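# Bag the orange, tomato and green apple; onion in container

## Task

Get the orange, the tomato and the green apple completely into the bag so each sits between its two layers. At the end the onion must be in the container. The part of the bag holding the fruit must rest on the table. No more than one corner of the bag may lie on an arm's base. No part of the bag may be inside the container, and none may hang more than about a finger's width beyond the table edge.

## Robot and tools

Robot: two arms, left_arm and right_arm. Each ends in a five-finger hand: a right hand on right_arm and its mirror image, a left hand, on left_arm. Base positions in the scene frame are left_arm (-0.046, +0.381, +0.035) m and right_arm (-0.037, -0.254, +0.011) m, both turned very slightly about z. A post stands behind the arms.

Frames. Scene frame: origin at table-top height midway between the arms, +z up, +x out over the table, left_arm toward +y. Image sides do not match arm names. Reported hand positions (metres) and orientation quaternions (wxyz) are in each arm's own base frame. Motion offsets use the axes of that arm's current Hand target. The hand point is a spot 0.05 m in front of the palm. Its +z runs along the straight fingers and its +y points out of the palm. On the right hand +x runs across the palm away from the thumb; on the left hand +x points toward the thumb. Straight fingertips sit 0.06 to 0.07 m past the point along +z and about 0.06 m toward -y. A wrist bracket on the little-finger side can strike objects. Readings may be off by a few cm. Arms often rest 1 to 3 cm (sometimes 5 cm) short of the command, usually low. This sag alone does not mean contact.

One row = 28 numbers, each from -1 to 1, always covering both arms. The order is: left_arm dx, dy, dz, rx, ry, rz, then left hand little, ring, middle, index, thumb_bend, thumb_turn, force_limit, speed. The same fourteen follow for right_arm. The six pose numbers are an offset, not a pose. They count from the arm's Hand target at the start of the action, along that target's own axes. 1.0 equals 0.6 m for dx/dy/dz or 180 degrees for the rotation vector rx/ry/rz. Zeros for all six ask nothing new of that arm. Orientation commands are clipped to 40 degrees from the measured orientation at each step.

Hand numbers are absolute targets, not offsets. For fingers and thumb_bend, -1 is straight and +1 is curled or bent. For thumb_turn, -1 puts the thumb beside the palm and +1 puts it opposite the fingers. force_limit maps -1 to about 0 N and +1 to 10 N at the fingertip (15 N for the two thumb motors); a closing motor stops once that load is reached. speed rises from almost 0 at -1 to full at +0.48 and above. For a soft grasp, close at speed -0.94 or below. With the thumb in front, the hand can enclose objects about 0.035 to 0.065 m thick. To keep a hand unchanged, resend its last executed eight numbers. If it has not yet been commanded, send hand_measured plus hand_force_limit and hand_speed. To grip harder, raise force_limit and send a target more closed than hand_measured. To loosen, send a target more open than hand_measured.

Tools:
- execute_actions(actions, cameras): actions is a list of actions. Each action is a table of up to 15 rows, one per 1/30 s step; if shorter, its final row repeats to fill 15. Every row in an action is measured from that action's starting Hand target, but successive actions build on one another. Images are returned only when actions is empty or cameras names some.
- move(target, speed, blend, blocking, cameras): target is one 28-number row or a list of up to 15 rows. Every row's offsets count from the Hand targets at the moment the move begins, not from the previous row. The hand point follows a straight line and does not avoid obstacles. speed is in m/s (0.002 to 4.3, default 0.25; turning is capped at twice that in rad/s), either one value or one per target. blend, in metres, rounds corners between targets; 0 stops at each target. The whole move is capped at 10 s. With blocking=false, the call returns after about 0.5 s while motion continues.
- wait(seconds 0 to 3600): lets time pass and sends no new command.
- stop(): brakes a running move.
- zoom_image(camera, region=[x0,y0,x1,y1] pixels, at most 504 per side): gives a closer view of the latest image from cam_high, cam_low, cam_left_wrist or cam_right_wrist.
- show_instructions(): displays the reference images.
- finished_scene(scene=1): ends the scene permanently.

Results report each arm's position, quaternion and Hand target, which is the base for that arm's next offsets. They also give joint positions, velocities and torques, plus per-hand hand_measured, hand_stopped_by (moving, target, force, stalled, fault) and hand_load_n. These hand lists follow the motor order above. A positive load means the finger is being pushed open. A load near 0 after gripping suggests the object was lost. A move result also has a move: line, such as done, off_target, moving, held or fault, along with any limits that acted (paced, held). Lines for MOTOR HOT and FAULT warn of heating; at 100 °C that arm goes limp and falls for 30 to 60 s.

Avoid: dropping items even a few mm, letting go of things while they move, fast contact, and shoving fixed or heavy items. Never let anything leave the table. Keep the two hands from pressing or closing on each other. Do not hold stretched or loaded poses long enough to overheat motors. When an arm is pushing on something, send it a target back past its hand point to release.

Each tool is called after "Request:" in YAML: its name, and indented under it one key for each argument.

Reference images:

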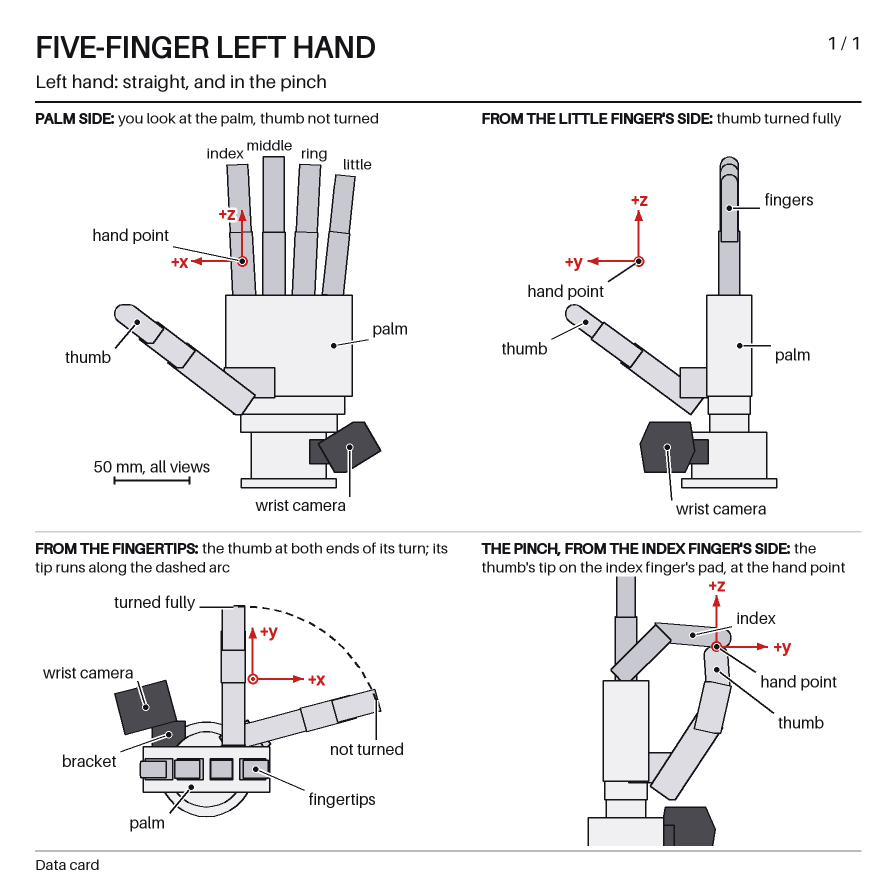

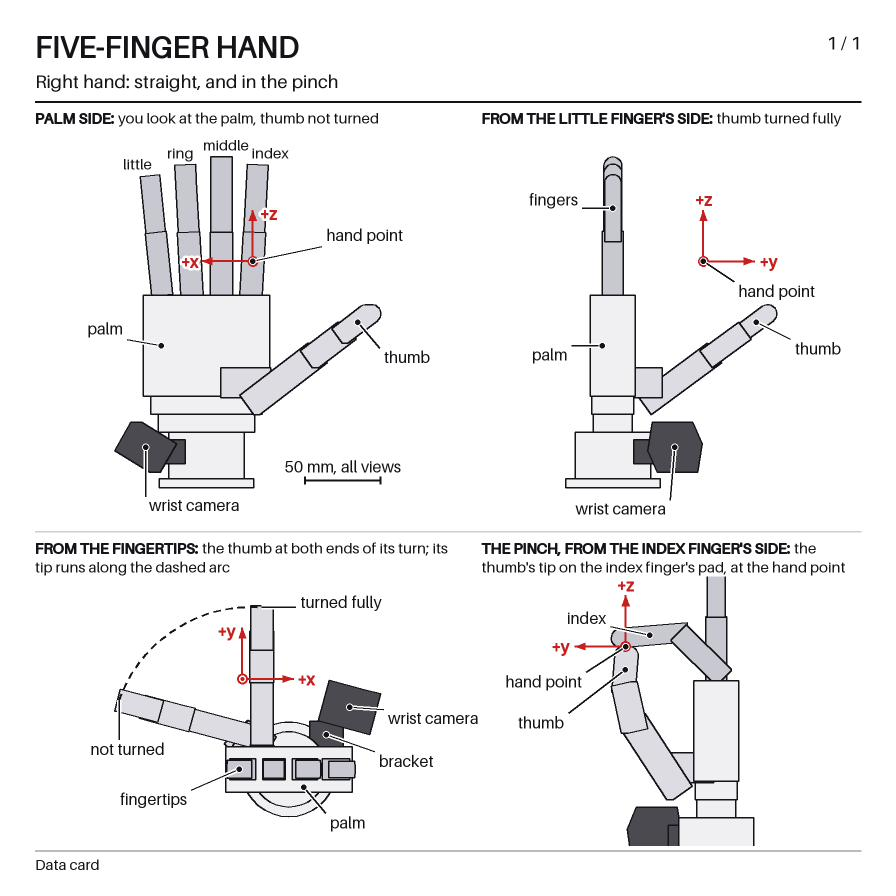

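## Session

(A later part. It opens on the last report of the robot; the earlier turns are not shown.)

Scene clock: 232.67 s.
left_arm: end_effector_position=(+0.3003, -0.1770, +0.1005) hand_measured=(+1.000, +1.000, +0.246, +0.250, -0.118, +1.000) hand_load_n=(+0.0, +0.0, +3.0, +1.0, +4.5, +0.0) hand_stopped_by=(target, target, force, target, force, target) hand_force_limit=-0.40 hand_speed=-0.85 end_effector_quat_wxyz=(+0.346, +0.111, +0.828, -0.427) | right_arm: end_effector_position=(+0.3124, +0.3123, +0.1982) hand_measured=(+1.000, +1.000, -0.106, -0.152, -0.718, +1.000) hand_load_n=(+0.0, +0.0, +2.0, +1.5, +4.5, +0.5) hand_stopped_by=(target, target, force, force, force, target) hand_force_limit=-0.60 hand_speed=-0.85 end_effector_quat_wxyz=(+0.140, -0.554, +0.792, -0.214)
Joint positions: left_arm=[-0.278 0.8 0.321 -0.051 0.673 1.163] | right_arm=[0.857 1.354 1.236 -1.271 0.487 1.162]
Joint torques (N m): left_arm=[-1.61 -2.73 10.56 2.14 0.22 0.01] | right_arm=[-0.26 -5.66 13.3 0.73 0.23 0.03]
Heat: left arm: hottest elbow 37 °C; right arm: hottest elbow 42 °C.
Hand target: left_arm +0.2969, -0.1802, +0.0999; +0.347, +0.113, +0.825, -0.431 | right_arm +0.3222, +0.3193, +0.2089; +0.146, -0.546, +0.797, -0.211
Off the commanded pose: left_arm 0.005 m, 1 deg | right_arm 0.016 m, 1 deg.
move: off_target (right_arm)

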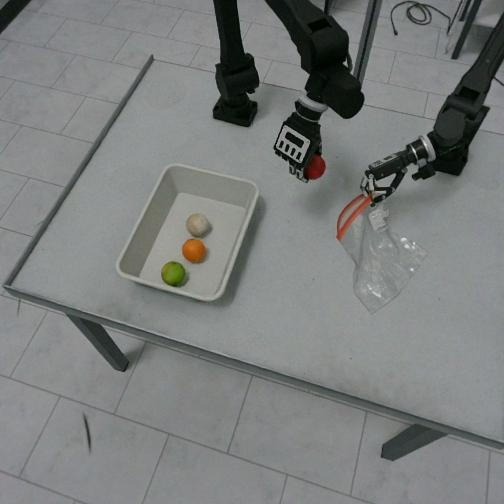

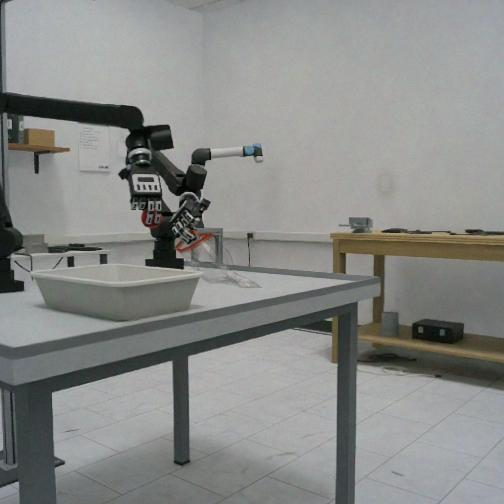

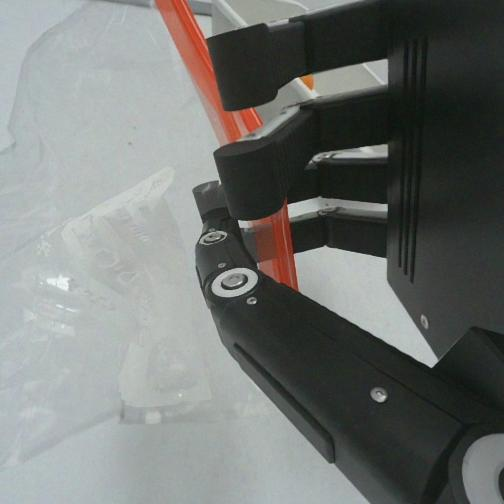

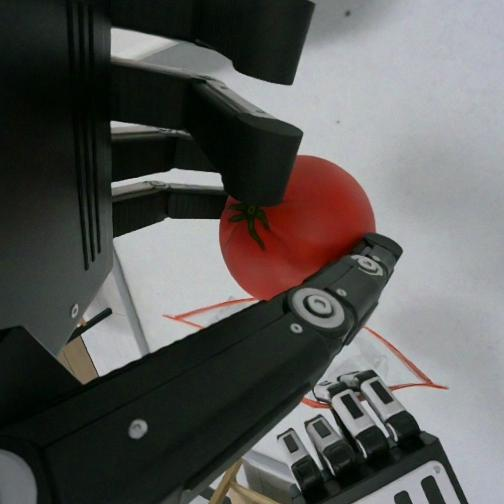

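Request:
move:
  target: [0,0,0, 0,0,0, 1,1,0.25,0.25,0.1,1, -0.4, -0.85, -0.1152,0.0022,0.0565,0,0,0, 1,1,0.2,0.2,0.0,1, -0.6, -0.85]
  speed: 0.1
  cameras: ["cam_high","cam_left_wrist","cam_right_wrist","cam_low"]

Request:
zoom_image:
  camera: "cam_high"
  region: [290, 140, 410, 260]

Request:
zoom_image:
  camera: "cam_low"
  region: [120, 170, 240, 290]

Request:
zoom_image:
  camera: "cam_right_wrist"
  region: [100, 140, 504, 440]

Scene clock: 239.37 s.
left_arm: end_effector_position=(+0.3003, -0.1770, +0.1005) hand_measured=(+1.000, +1.000, +0.246, +0.250, -0.118, +1.000) hand_load_n=(+0.0, +0.0, +3.5, +1.0, +4.5, +0.0) hand_stopped_by=(target, target, force, target, force, target) hand_force_limit=-0.40 hand_speed=-0.85 end_effector_quat_wxyz=(+0.346, +0.111, +0.828, -0.427) | right_arm: end_effector_position=(+0.3539, +0.3621, +0.1686) hand_measured=(+1.000, +1.000, -0.106, -0.152, -0.718, +1.000) hand_load_n=(+0.0, +0.0, +2.0, +1.5, +4.5, +0.5) hand_stopped_by=(target, target, force, force, force, target) hand_force_limit=-0.60 hand_speed=-0.85 end_effector_quat_wxyz=(+0.129, -0.550, +0.796, -0.216)
Joint positions: left_arm=[-0.278 0.8 0.321 -0.051 0.673 1.163] | right_arm=[0.86 1.549 1.367 -1.235 0.487 1.184]
Joint torques (N m): left_arm=[-1.61 -2.73 10.54 2.15 0.22 0.02] | right_arm=[1.14 -8.12 13.01 1.48 0.36 0.02]
Heat: left arm: hottest elbow 37 °C; right arm: hottest elbow 43 °C.
Hand target: left_arm +0.2969, -0.1802, +0.0999; +0.347, +0.113, +0.825, -0.431 | right_arm +0.3618, +0.3783, +0.1789; +0.146, -0.546, +0.797, -0.211
Off the commanded pose: left_arm 0.005 m, 1 deg | right_arm 0.021 m, 2 deg.
move: off_target (right_arm)

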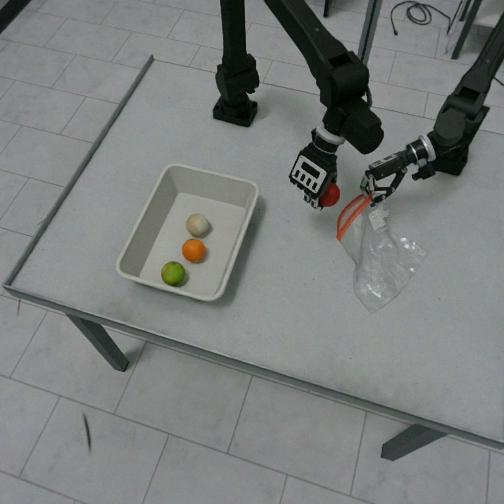

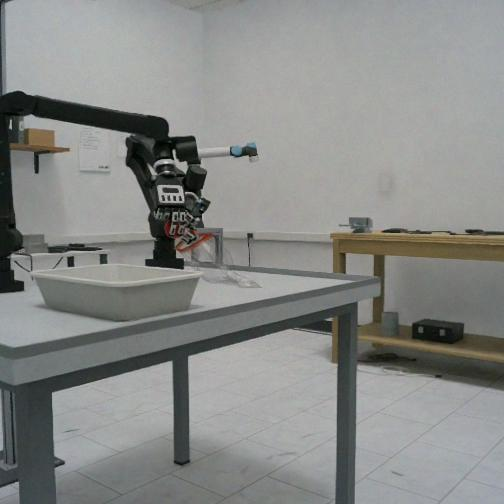

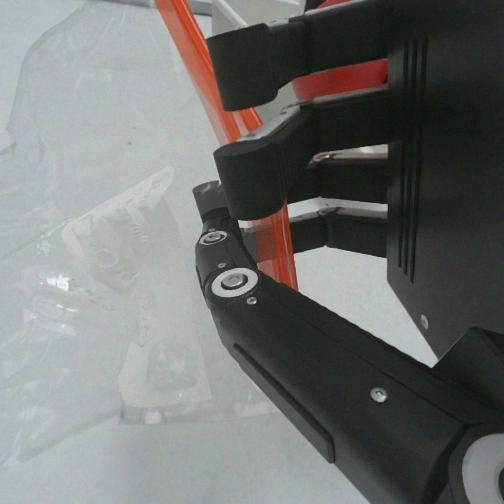

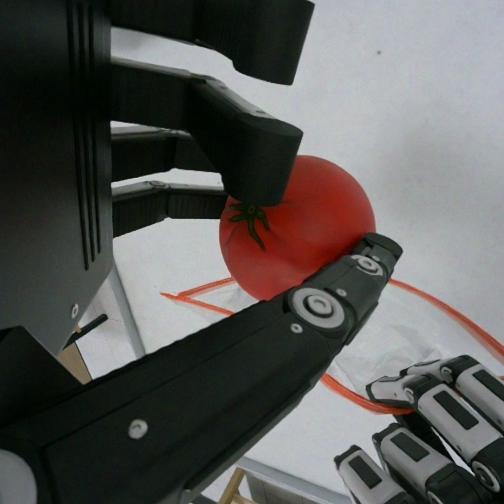

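Scaled by 4.200.

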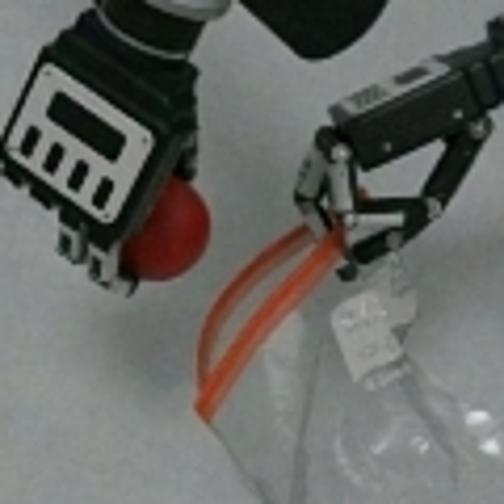

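Scaled by 4.200.

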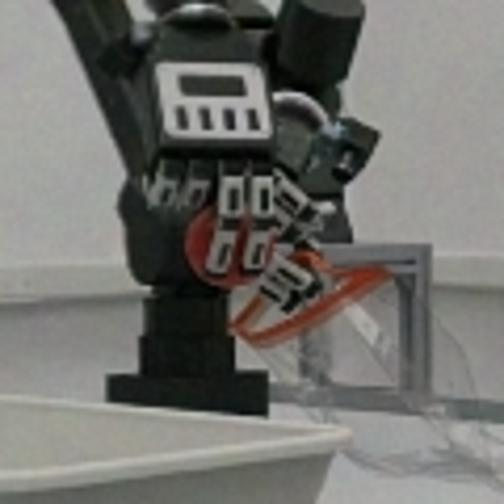

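Scaled by 1.248.

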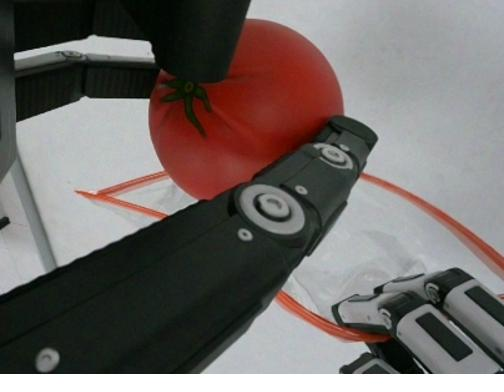

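Request:
move:
  target: [0,0,0, 0,0,0, 1,1,0.25,0.25,0.1,1, -0.4, -0.85, -0.0912,0.0393,0.031,0,0,0, 1,1,0.2,0.2,0.0,1, -0.6, -0.85]
  speed: 0.08
  cameras: ["cam_high","cam_left_wrist","cam_right_wrist","cam_low"]

Request:
zoom_image:
  camera: "cam_high"
  region: [290, 140, 410, 260]

Request:
zoom_image:
  camera: "cam_low"
  region: [120, 170, 240, 290]

Request:
zoom_image:
  camera: "cam_right_wrist"
  region: [100, 140, 504, 440]

Scene clock: 243.53 s.
left_arm: end_effector_position=(+0.3003, -0.1770, +0.1005) hand_measured=(+1.000, +1.000, +0.246, +0.250, -0.118, +1.000) hand_load_n=(+0.0, +0.0, +3.5, +1.0, +4.5, +0.0) hand_stopped_by=(target, target, force, target, force, target) hand_force_limit=-0.40 hand_speed=-0.85 end_effector_quat_wxyz=(+0.346, +0.111, +0.828, -0.427) | right_arm: end_effector_position=(+0.3632, +0.4167, +0.1437) hand_measured=(+1.000, +1.000, -0.106, -0.152, -0.718, +1.000) hand_load_n=(+0.0, +0.0, +2.5, +1.5, +4.5, +0.0) hand_stopped_by=(target, target, force, force, force, target) hand_force_limit=-0.60 hand_speed=-0.85 end_effector_quat_wxyz=(+0.130, -0.550, +0.796, -0.216)
Joint positions: left_arm=[-0.278 0.8 0.321 -0.051 0.673 1.163] | right_arm=[0.915 1.688 1.472 -1.227 0.495 1.244]
Joint torques (N m): left_arm=[-1.55 -2.78 10.56 2.15 0.21 0.01] | right_arm=[0.97 -9.52 12.97 1.46 0.41 0.02]
Heat: left arm: hottest elbow 37 °C; right arm: hottest elbow 43 °C.
Hand target: left_arm +0.2969, -0.1802, +0.0999; +0.347, +0.113, +0.825, -0.431 | right_arm +0.3711, +0.4333, +0.1511; +0.146, -0.546, +0.797, -0.212
Off the commanded pose: left_arm 0.005 m, 1 deg | right_arm 0.020 m, 2 deg.
move: off_target (right_arm)

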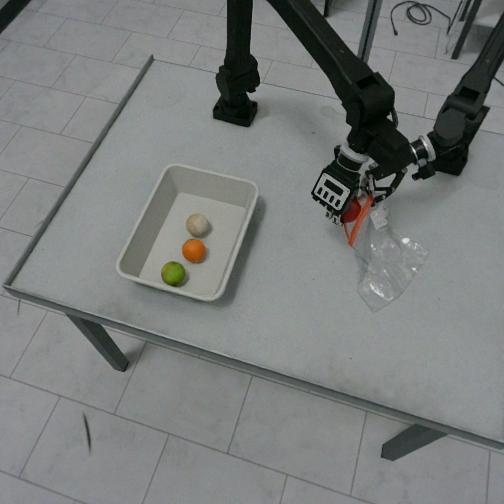

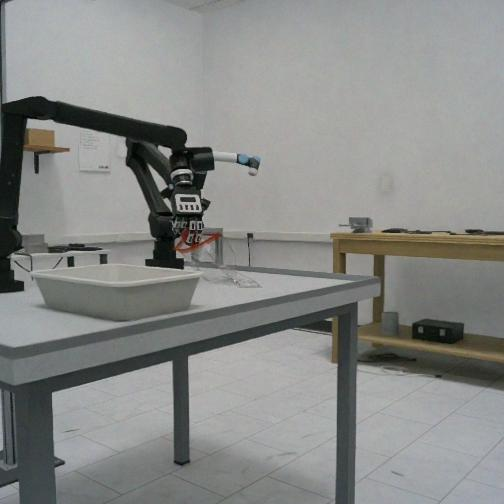

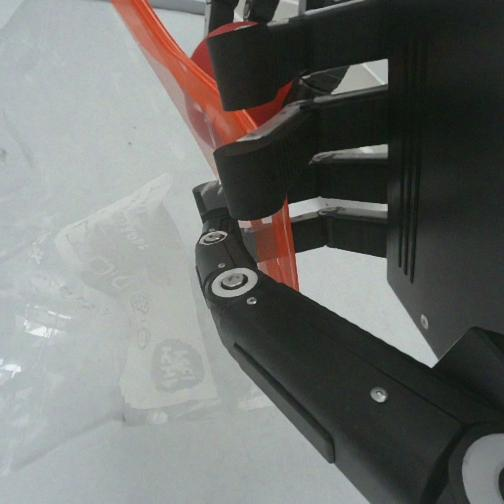

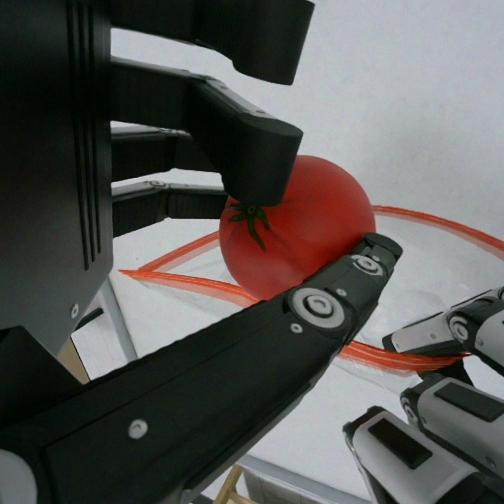

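Scaled by 4.200.

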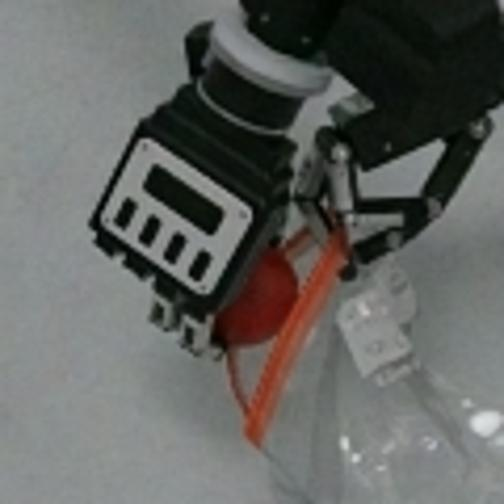

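Scaled by 4.200.

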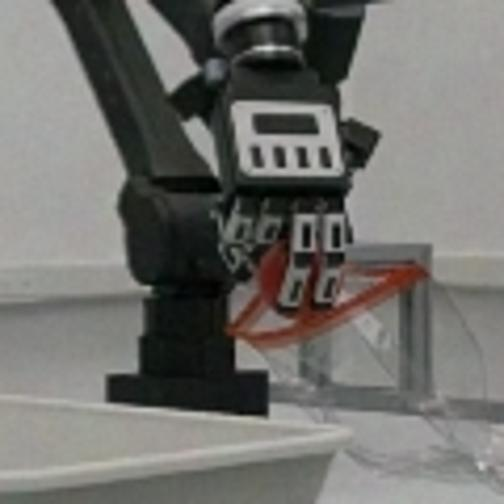

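Scaled by 1.248.

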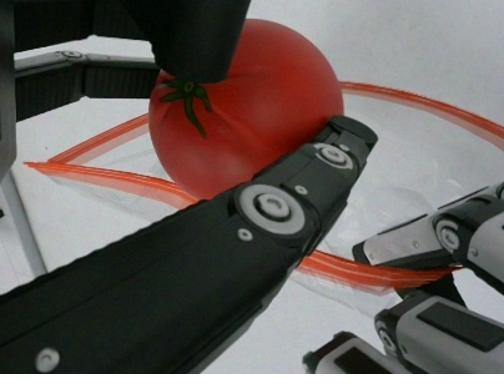

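Request:
move:
  target: [0,0,0, 0,0,0, 1,1,0.25,0.25,0.1,1, -0.4, -0.85, -0.0467,0.0183,0.0318,0,0,0, 1,1,0.2,0.2,0.0,1, -0.6, -0.85]
  speed: 0.06
  cameras: ["cam_high","cam_left_wrist","cam_right_wrist","cam_low"]

Request:
zoom_image:
  camera: "cam_high"
  region: [290, 140, 410, 260]

Request:
zoom_image:
  camera: "cam_low"
  region: [120, 170, 240, 290]

Request:
zoom_image:
  camera: "cam_right_wrist"
  region: [100, 100, 504, 440]

Scene clock: 246.20 s.
left_arm: end_effector_position=(+0.3003, -0.1770, +0.1005) hand_measured=(+1.000, +1.000, +0.246, +0.250, -0.118, +1.000) hand_load_n=(+0.0, +0.0, +3.5, +0.5, +4.5, +0.0) hand_stopped_by=(target, target, force, target, force, target) hand_force_limit=-0.40 hand_speed=-0.85 end_effector_quat_wxyz=(+0.346, +0.111, +0.828, -0.427) | right_arm: end_effector_position=(+0.3742, +0.4421, +0.1231) hand_measured=(+1.000, +1.000, -0.106, -0.152, -0.718, +1.000) hand_load_n=(+0.0, +0.0, +2.0, +1.5, +4.5, +0.5) hand_stopped_by=(target, target, force, force, force, target) hand_force_limit=-0.60 hand_speed=-0.85 end_effector_quat_wxyz=(+0.130, -0.550, +0.796, -0.216)
Joint positions: left_arm=[-0.278 0.8 0.321 -0.051 0.673 1.163] | right_arm=[0.928 1.77 1.526 -1.206 0.497 1.26]
Joint torques (N m): left_arm=[-1.61 -2.73 10.56 2.14 0.22 0.02] | right_arm=[1.03 -10.52 12.83 1.48 0.41 0.03]
Heat: left arm: hottest elbow 37 °C; right arm: hottest elbow 43 °C.
Hand target: left_arm +0.2969, -0.1802, +0.0999; +0.347, +0.113, +0.825, -0.431 | right_arm +0.3813, +0.4594, +0.1291; +0.146, -0.546, +0.797, -0.212
Off the commanded pose: left_arm 0.005 m, 1 deg | right_arm 0.020 m, 2 deg.
move: off_target (right_arm)

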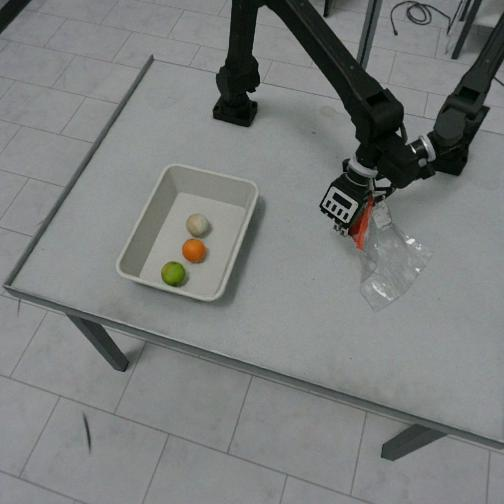

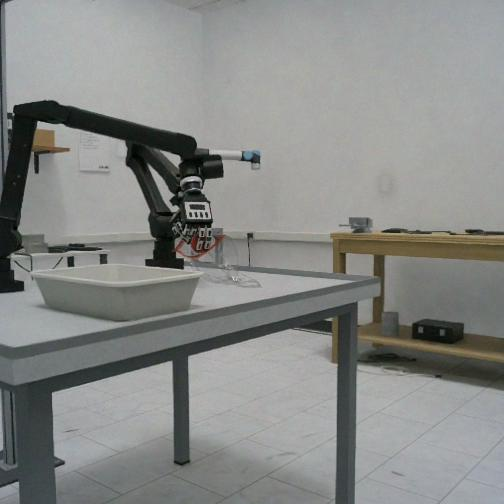

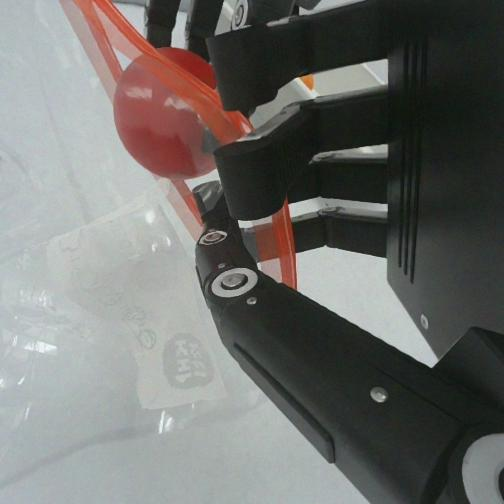

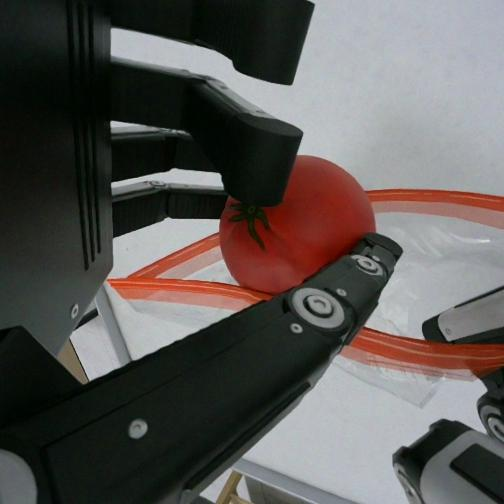

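Scaled by 4.200.

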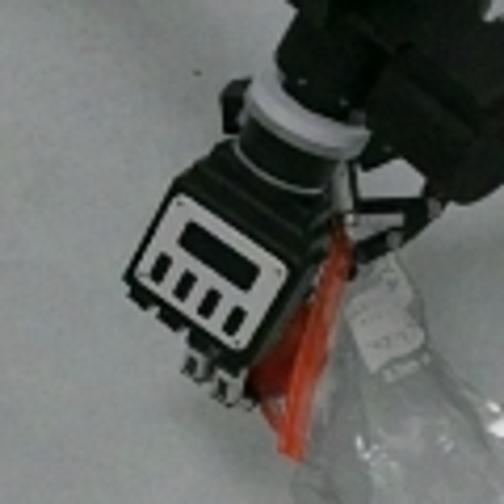

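Scaled by 4.200.

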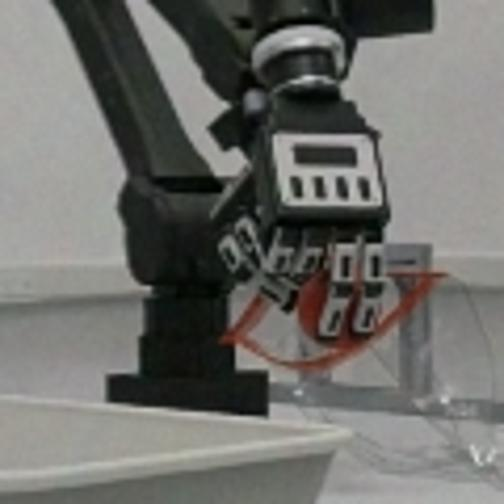

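Scaled by 1.248.

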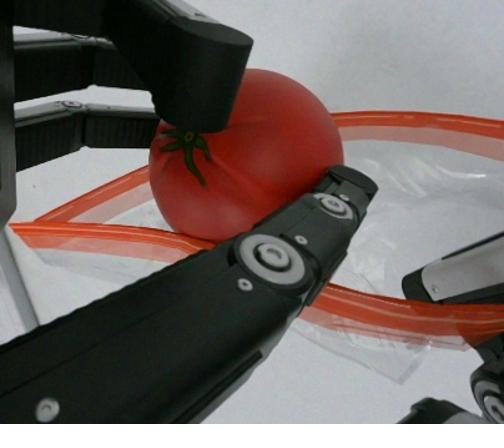

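Request:
move:
  target: [0,0,0, 0,0,0, 1,1,0.25,0.25,0.1,1, -0.4, -0.85, -0.0375,0.0240,0.0460,0,0,0, 1,1,0.2,0.2,0.0,1, -0.6, -0.85]
  speed: 0.06
  cameras: ["cam_high","cam_left_wrist","cam_right_wrist","cam_low"]

Request:
zoom_image:
  camera: "cam_high"
  region: [290, 140, 410, 260]

Request:
zoom_image:
  camera: "cam_low"
  region: [120, 170, 240, 290]

Request:
zoom_image:
  camera: "cam_right_wrist"
  region: [100, 100, 504, 440]

Scene clock: 248.47 s.
left_arm: end_effector_position=(+0.3004, -0.1769, +0.1005) hand_measured=(+1.000, +1.000, +0.246, +0.250, -0.118, +1.000) hand_load_n=(+0.0, +0.0, +3.0, +0.5, +4.5, +0.0) hand_stopped_by=(target, target, force, target, force, target) hand_force_limit=-0.40 hand_speed=-0.85 end_effector_quat_wxyz=(+0.346, +0.111, +0.828, -0.427) | right_arm: end_effector_position=(+0.3837, +0.4623, +0.0935) hand_measured=(+1.000, +1.000, -0.106, -0.152, -0.718, +1.000) hand_load_n=(+0.0, +0.0, +2.5, +1.5, +4.5, +0.0) hand_stopped_by=(target, target, force, force, force, target) hand_force_limit=-0.60 hand_speed=-0.85 end_effector_quat_wxyz=(+0.131, -0.550, +0.796, -0.216)
Joint positions: left_arm=[-0.278 0.8 0.321 -0.051 0.672 1.163] | right_arm=[0.936 1.846 1.555 -1.162 0.498 1.268]
Joint torques (N m): left_arm=[-1.61 -2.73 10.55 2.14 0.24 0.02] | right_arm=[1.14 -11.16 12.67 1.54 0.42 0.03]
Heat: left arm: hottest elbow 37 °C; right arm: hottest elbow 43 °C.
Hand target: left_arm +0.2970, -0.1802, +0.0999; +0.347, +0.113, +0.825, -0.431 | right_arm +0.3906, +0.4801, +0.0982; +0.146, -0.546, +0.797, -0.211
Off the commanded pose: left_arm 0.005 m, 1 deg | right_arm 0.020 m, 2 deg.
move: off_target (right_arm)

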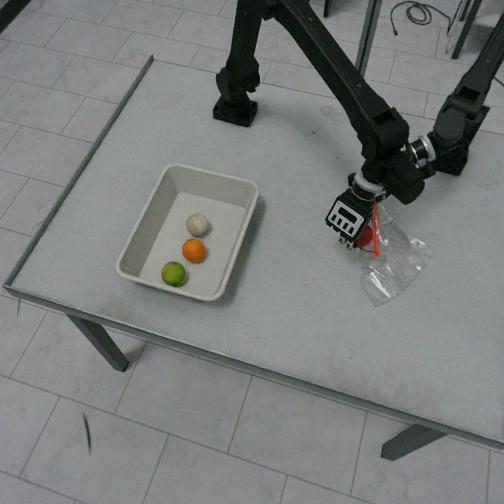

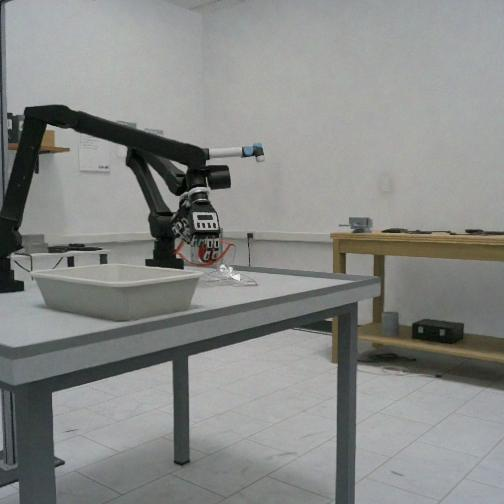

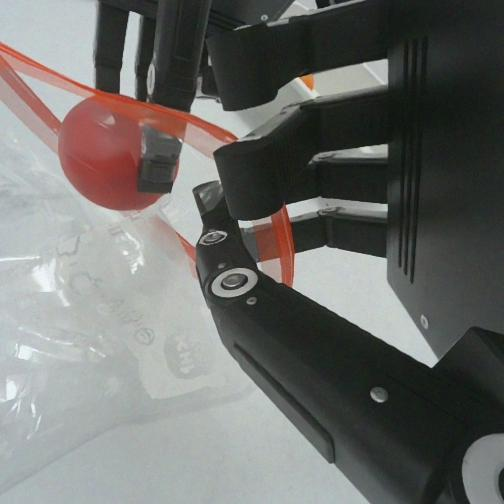

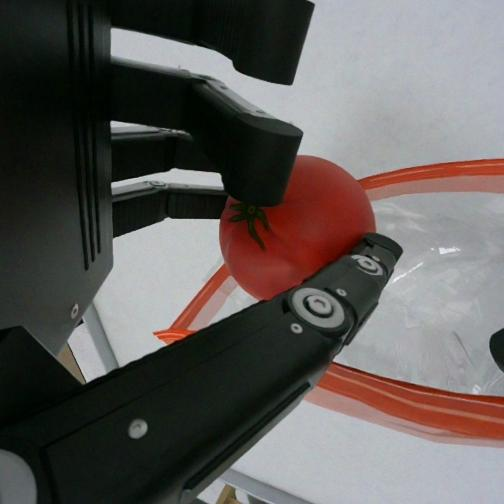

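Scaled by 4.200.

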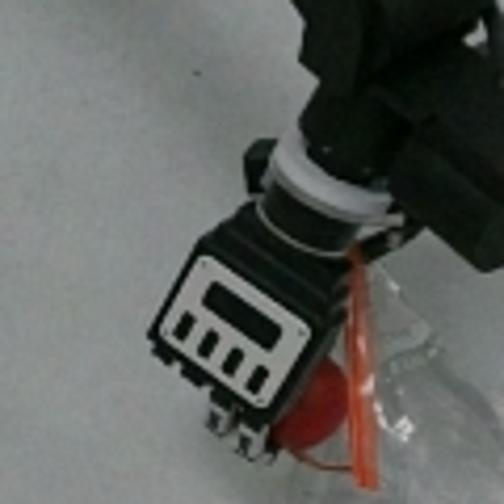

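Scaled by 4.200.

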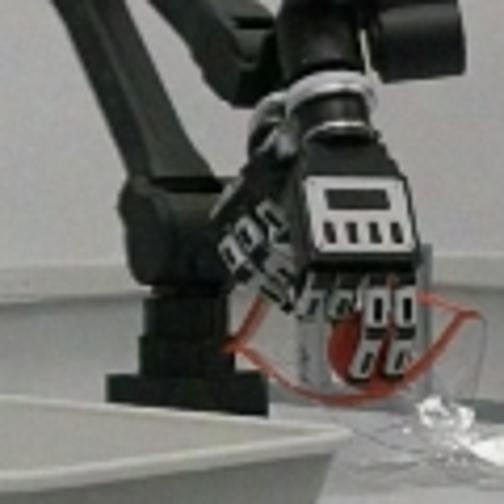

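Scaled by 1.248.

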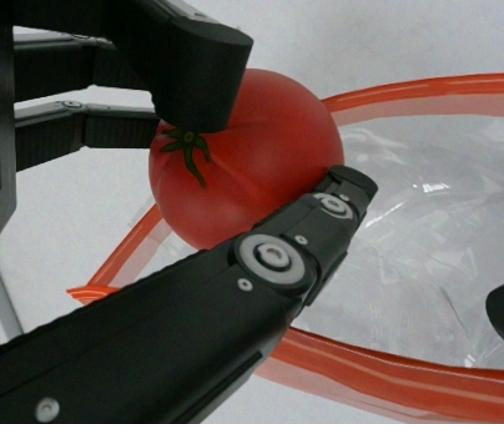

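Request:
move:
  target: [0.0335,0.0316,0.0193, 0,0,0, 1,1,0.25,0.25,0.1,1, -0.4, -0.85, -0.03,0.0333,0.0577,0,0,0, 1,1,0.2,0.2,0.0,1, -0.6, -0.85]
  speed: 0.06
  cameras: ["cam_high","cam_left_wrist","cam_right_wrist","cam_low"]

Request:
zoom_image:
  camera: "cam_high"
  region: [310, 150, 450, 290]

Request:
zoom_image:
  camera: "cam_low"
  region: [140, 190, 260, 310]

Request:
zoom_image:
  camera: "cam_right_wrist"
  region: [100, 100, 504, 504]

Scene clock: 251.53 s.
left_arm: end_effector_position=(+0.3012, -0.1772, +0.0755) hand_measured=(+1.000, +1.000, +0.246, +0.250, -0.118, +1.000) hand_load_n=(+0.0, +0.0, +3.0, +1.0, +4.5, -0.5) hand_stopped_by=(target, target, force, target, force, target) hand_force_limit=-0.40 hand_speed=-0.85 end_effector_quat_wxyz=(+0.353, +0.113, +0.824, -0.428) | right_arm: end_effector_position=(+0.3902, +0.4789, +0.0555) hand_measured=(+1.000, +1.000, -0.106, -0.152, -0.718, +1.000) hand_load_n=(+0.5, +0.0, +2.0, +1.5, +5.0, +0.0) hand_stopped_by=(target, target, force, force, force, target) hand_force_limit=-0.60 hand_speed=-0.85 end_effector_quat_wxyz=(+0.131, -0.550, +0.796, -0.216)
Joint positions: left_arm=[-0.278 0.874 0.262 0.098 0.672 1.163] | right_arm=[0.944 1.921 1.562 -1.098 0.5 1.277]
Joint torques (N m): left_arm=[-1.55 -1.61 9.94 2.13 0.24 0.02] | right_arm=[1.14 -11.63 12.42 1.57 0.43 0.04]
Heat: left arm: hottest elbow 37 °C; right arm: hottest elbow 44 °C.
Hand target: left_arm +0.2969, -0.1802, +0.0699; +0.347, +0.113, +0.825, -0.431 | right_arm +0.3969, +0.4970, +0.0581; +0.146, -0.546, +0.797, -0.212
Off the commanded pose: left_arm 0.008 m, 1 deg | right_arm 0.020 m, 2 deg.
move: off_target (right_arm)

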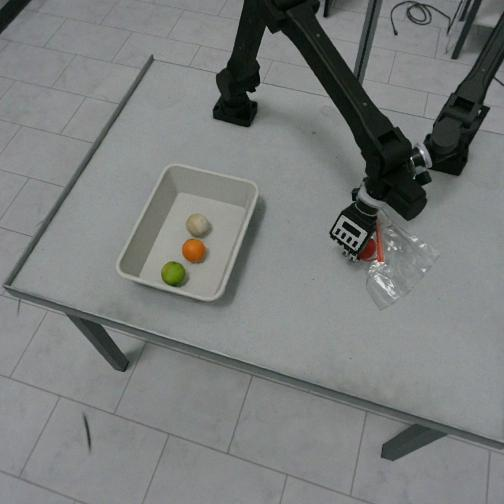

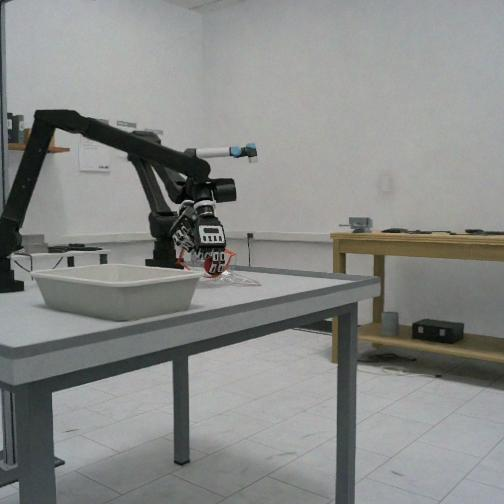

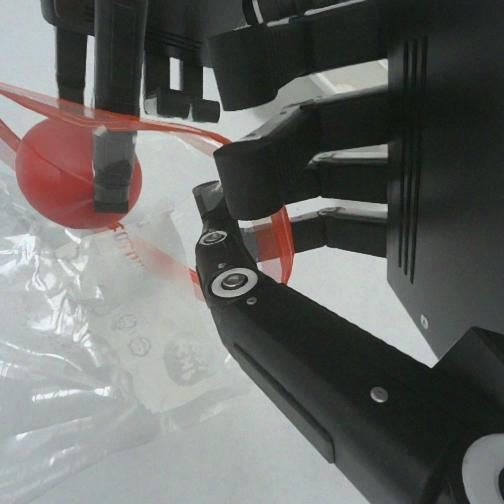

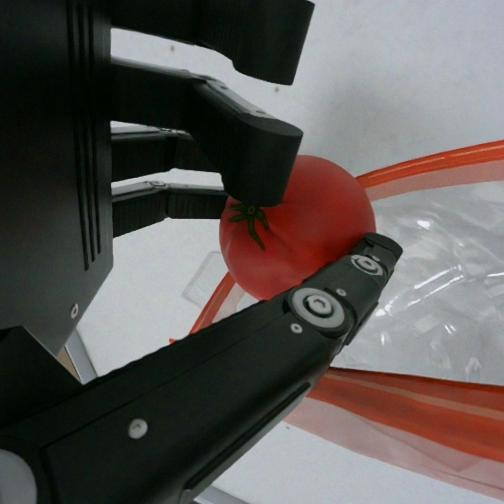

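Scaled by 3.600.

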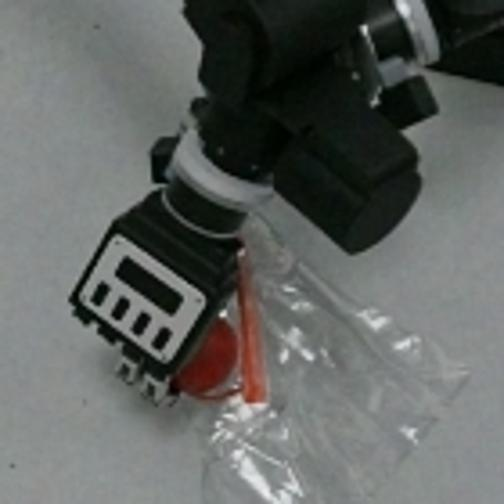

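Scaled by 4.200.

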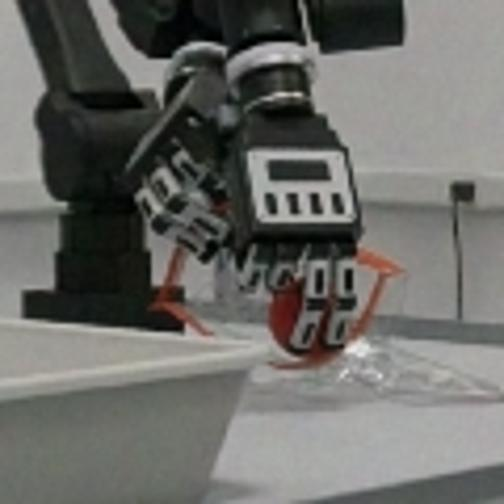

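Scaled by 1.248.

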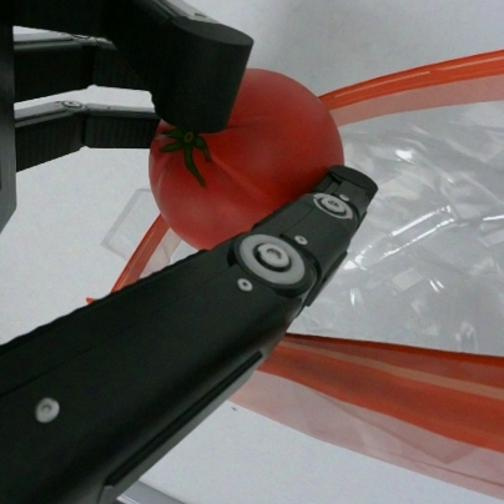

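Request:
move:
  target:
    - [0,0,0, 0,0,0, 1,1,0.25,0.25,0.1,1, -0.4, -0.85, 0,-0.0208,-0.0361,0,0,0, 1,1,0.2,0.2,0.0,1, -0.6, -0.85]
    - [0,0,0, 0,0,0, 1,1,0.25,0.25,0.1,1, -0.4, -0.85, -0.0583,-0.0208,-0.0361,0,0,0, 1,1,0.2,0.2,0.0,1, -0.6, -0.85]
  speed: 0.08
  blend: [0.005,0]
  cameras: ["cam_high","cam_left_wrist","cam_right_wrist","cam_low"]

Request:
zoom_image:
  camera: "cam_high"
  region: [310, 150, 450, 290]

Request:
zoom_image:
  camera: "cam_low"
  region: [140, 190, 260, 310]

Request:
zoom_image:
  camera: "cam_right_wrist"
  region: [100, 100, 504, 504]

Scene clock: 255.97 s.
left_arm: end_effector_position=(+0.3013, -0.1770, +0.0754) hand_measured=(+1.000, +1.000, +0.246, +0.250, -0.118, +1.000) hand_load_n=(+0.0, +0.0, +3.0, +1.0, +4.0, +0.0) hand_stopped_by=(target, target, force, target, force, target) hand_force_limit=-0.40 hand_speed=-0.85 end_effector_quat_wxyz=(+0.353, +0.113, +0.824, -0.428) | right_arm: end_effector_position=(+0.4075, +0.5170, +0.0808) hand_measured=(+1.000, +1.000, -0.106, -0.152, -0.718, +1.000) hand_load_n=(+0.0, +0.5, +2.0, +1.5, +4.5, +0.5) hand_stopped_by=(target, target, force, force, force, target) hand_force_limit=-0.60 hand_speed=-0.85 end_effector_quat_wxyz=(+0.141, -0.547, +0.797, -0.213)
Joint positions: left_arm=[-0.278 0.874 0.262 0.098 0.671 1.163] | right_arm=[0.958 1.994 1.743 -1.192 0.502 1.293]
Joint torques (N m): left_arm=[-1.61 -1.67 9.94 2.14 0.26 0.02] | right_arm=[1.03 -12.86 12.78 0.61 0.4 0.01]
Heat: left arm: hottest elbow 37 °C; right arm: hottest elbow 43 °C.
Hand target: left_arm +0.2970, -0.1801, +0.0699; +0.347, +0.113, +0.825, -0.431 | right_arm +0.4097, +0.5294, +0.0833; +0.146, -0.546, +0.797, -0.212
Off the commanded pose: left_arm 0.008 m, 1 deg | right_arm 0.013 m, 1 deg.
move: off_target (right_arm)

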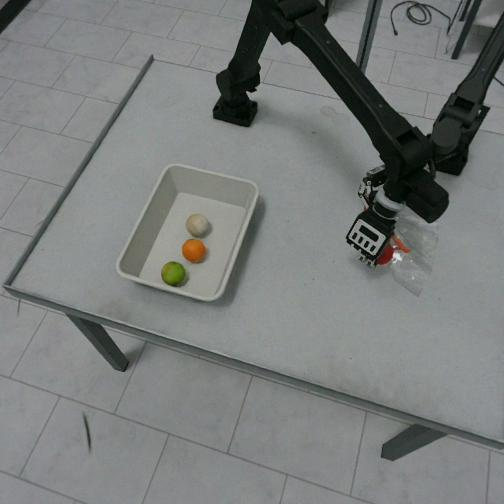

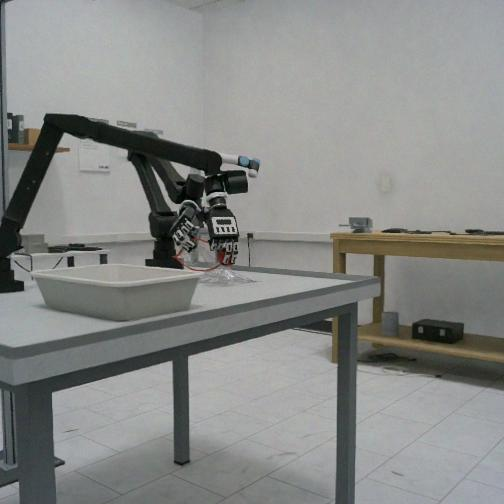

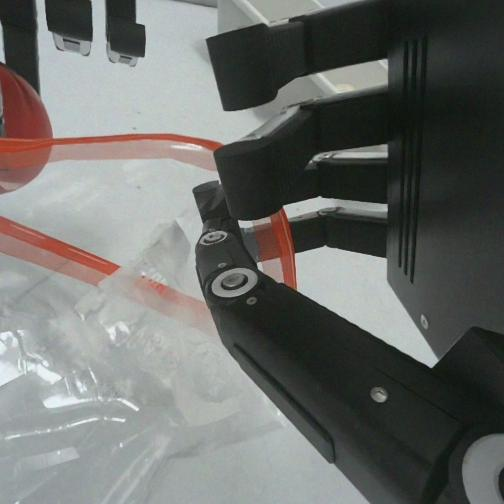

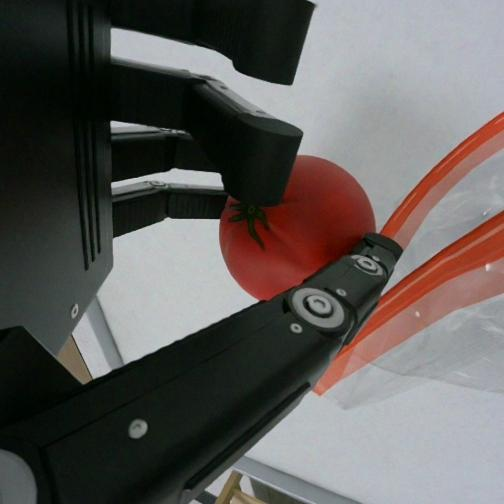

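Scaled by 3.600.

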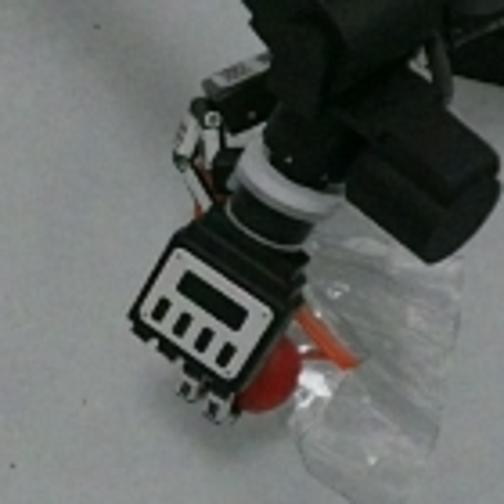

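Scaled by 4.200.

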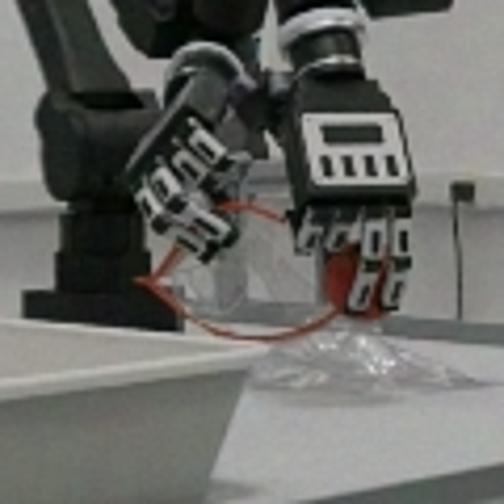

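Scaled by 1.248.

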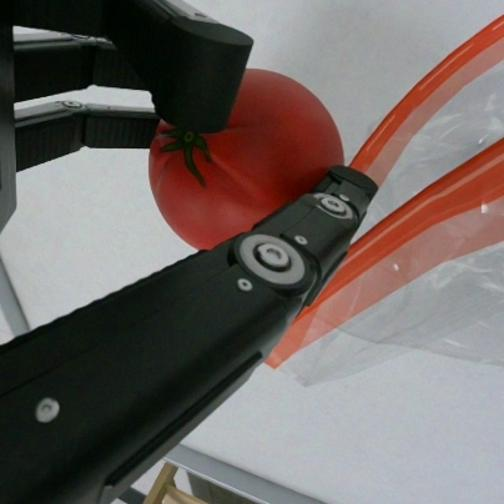

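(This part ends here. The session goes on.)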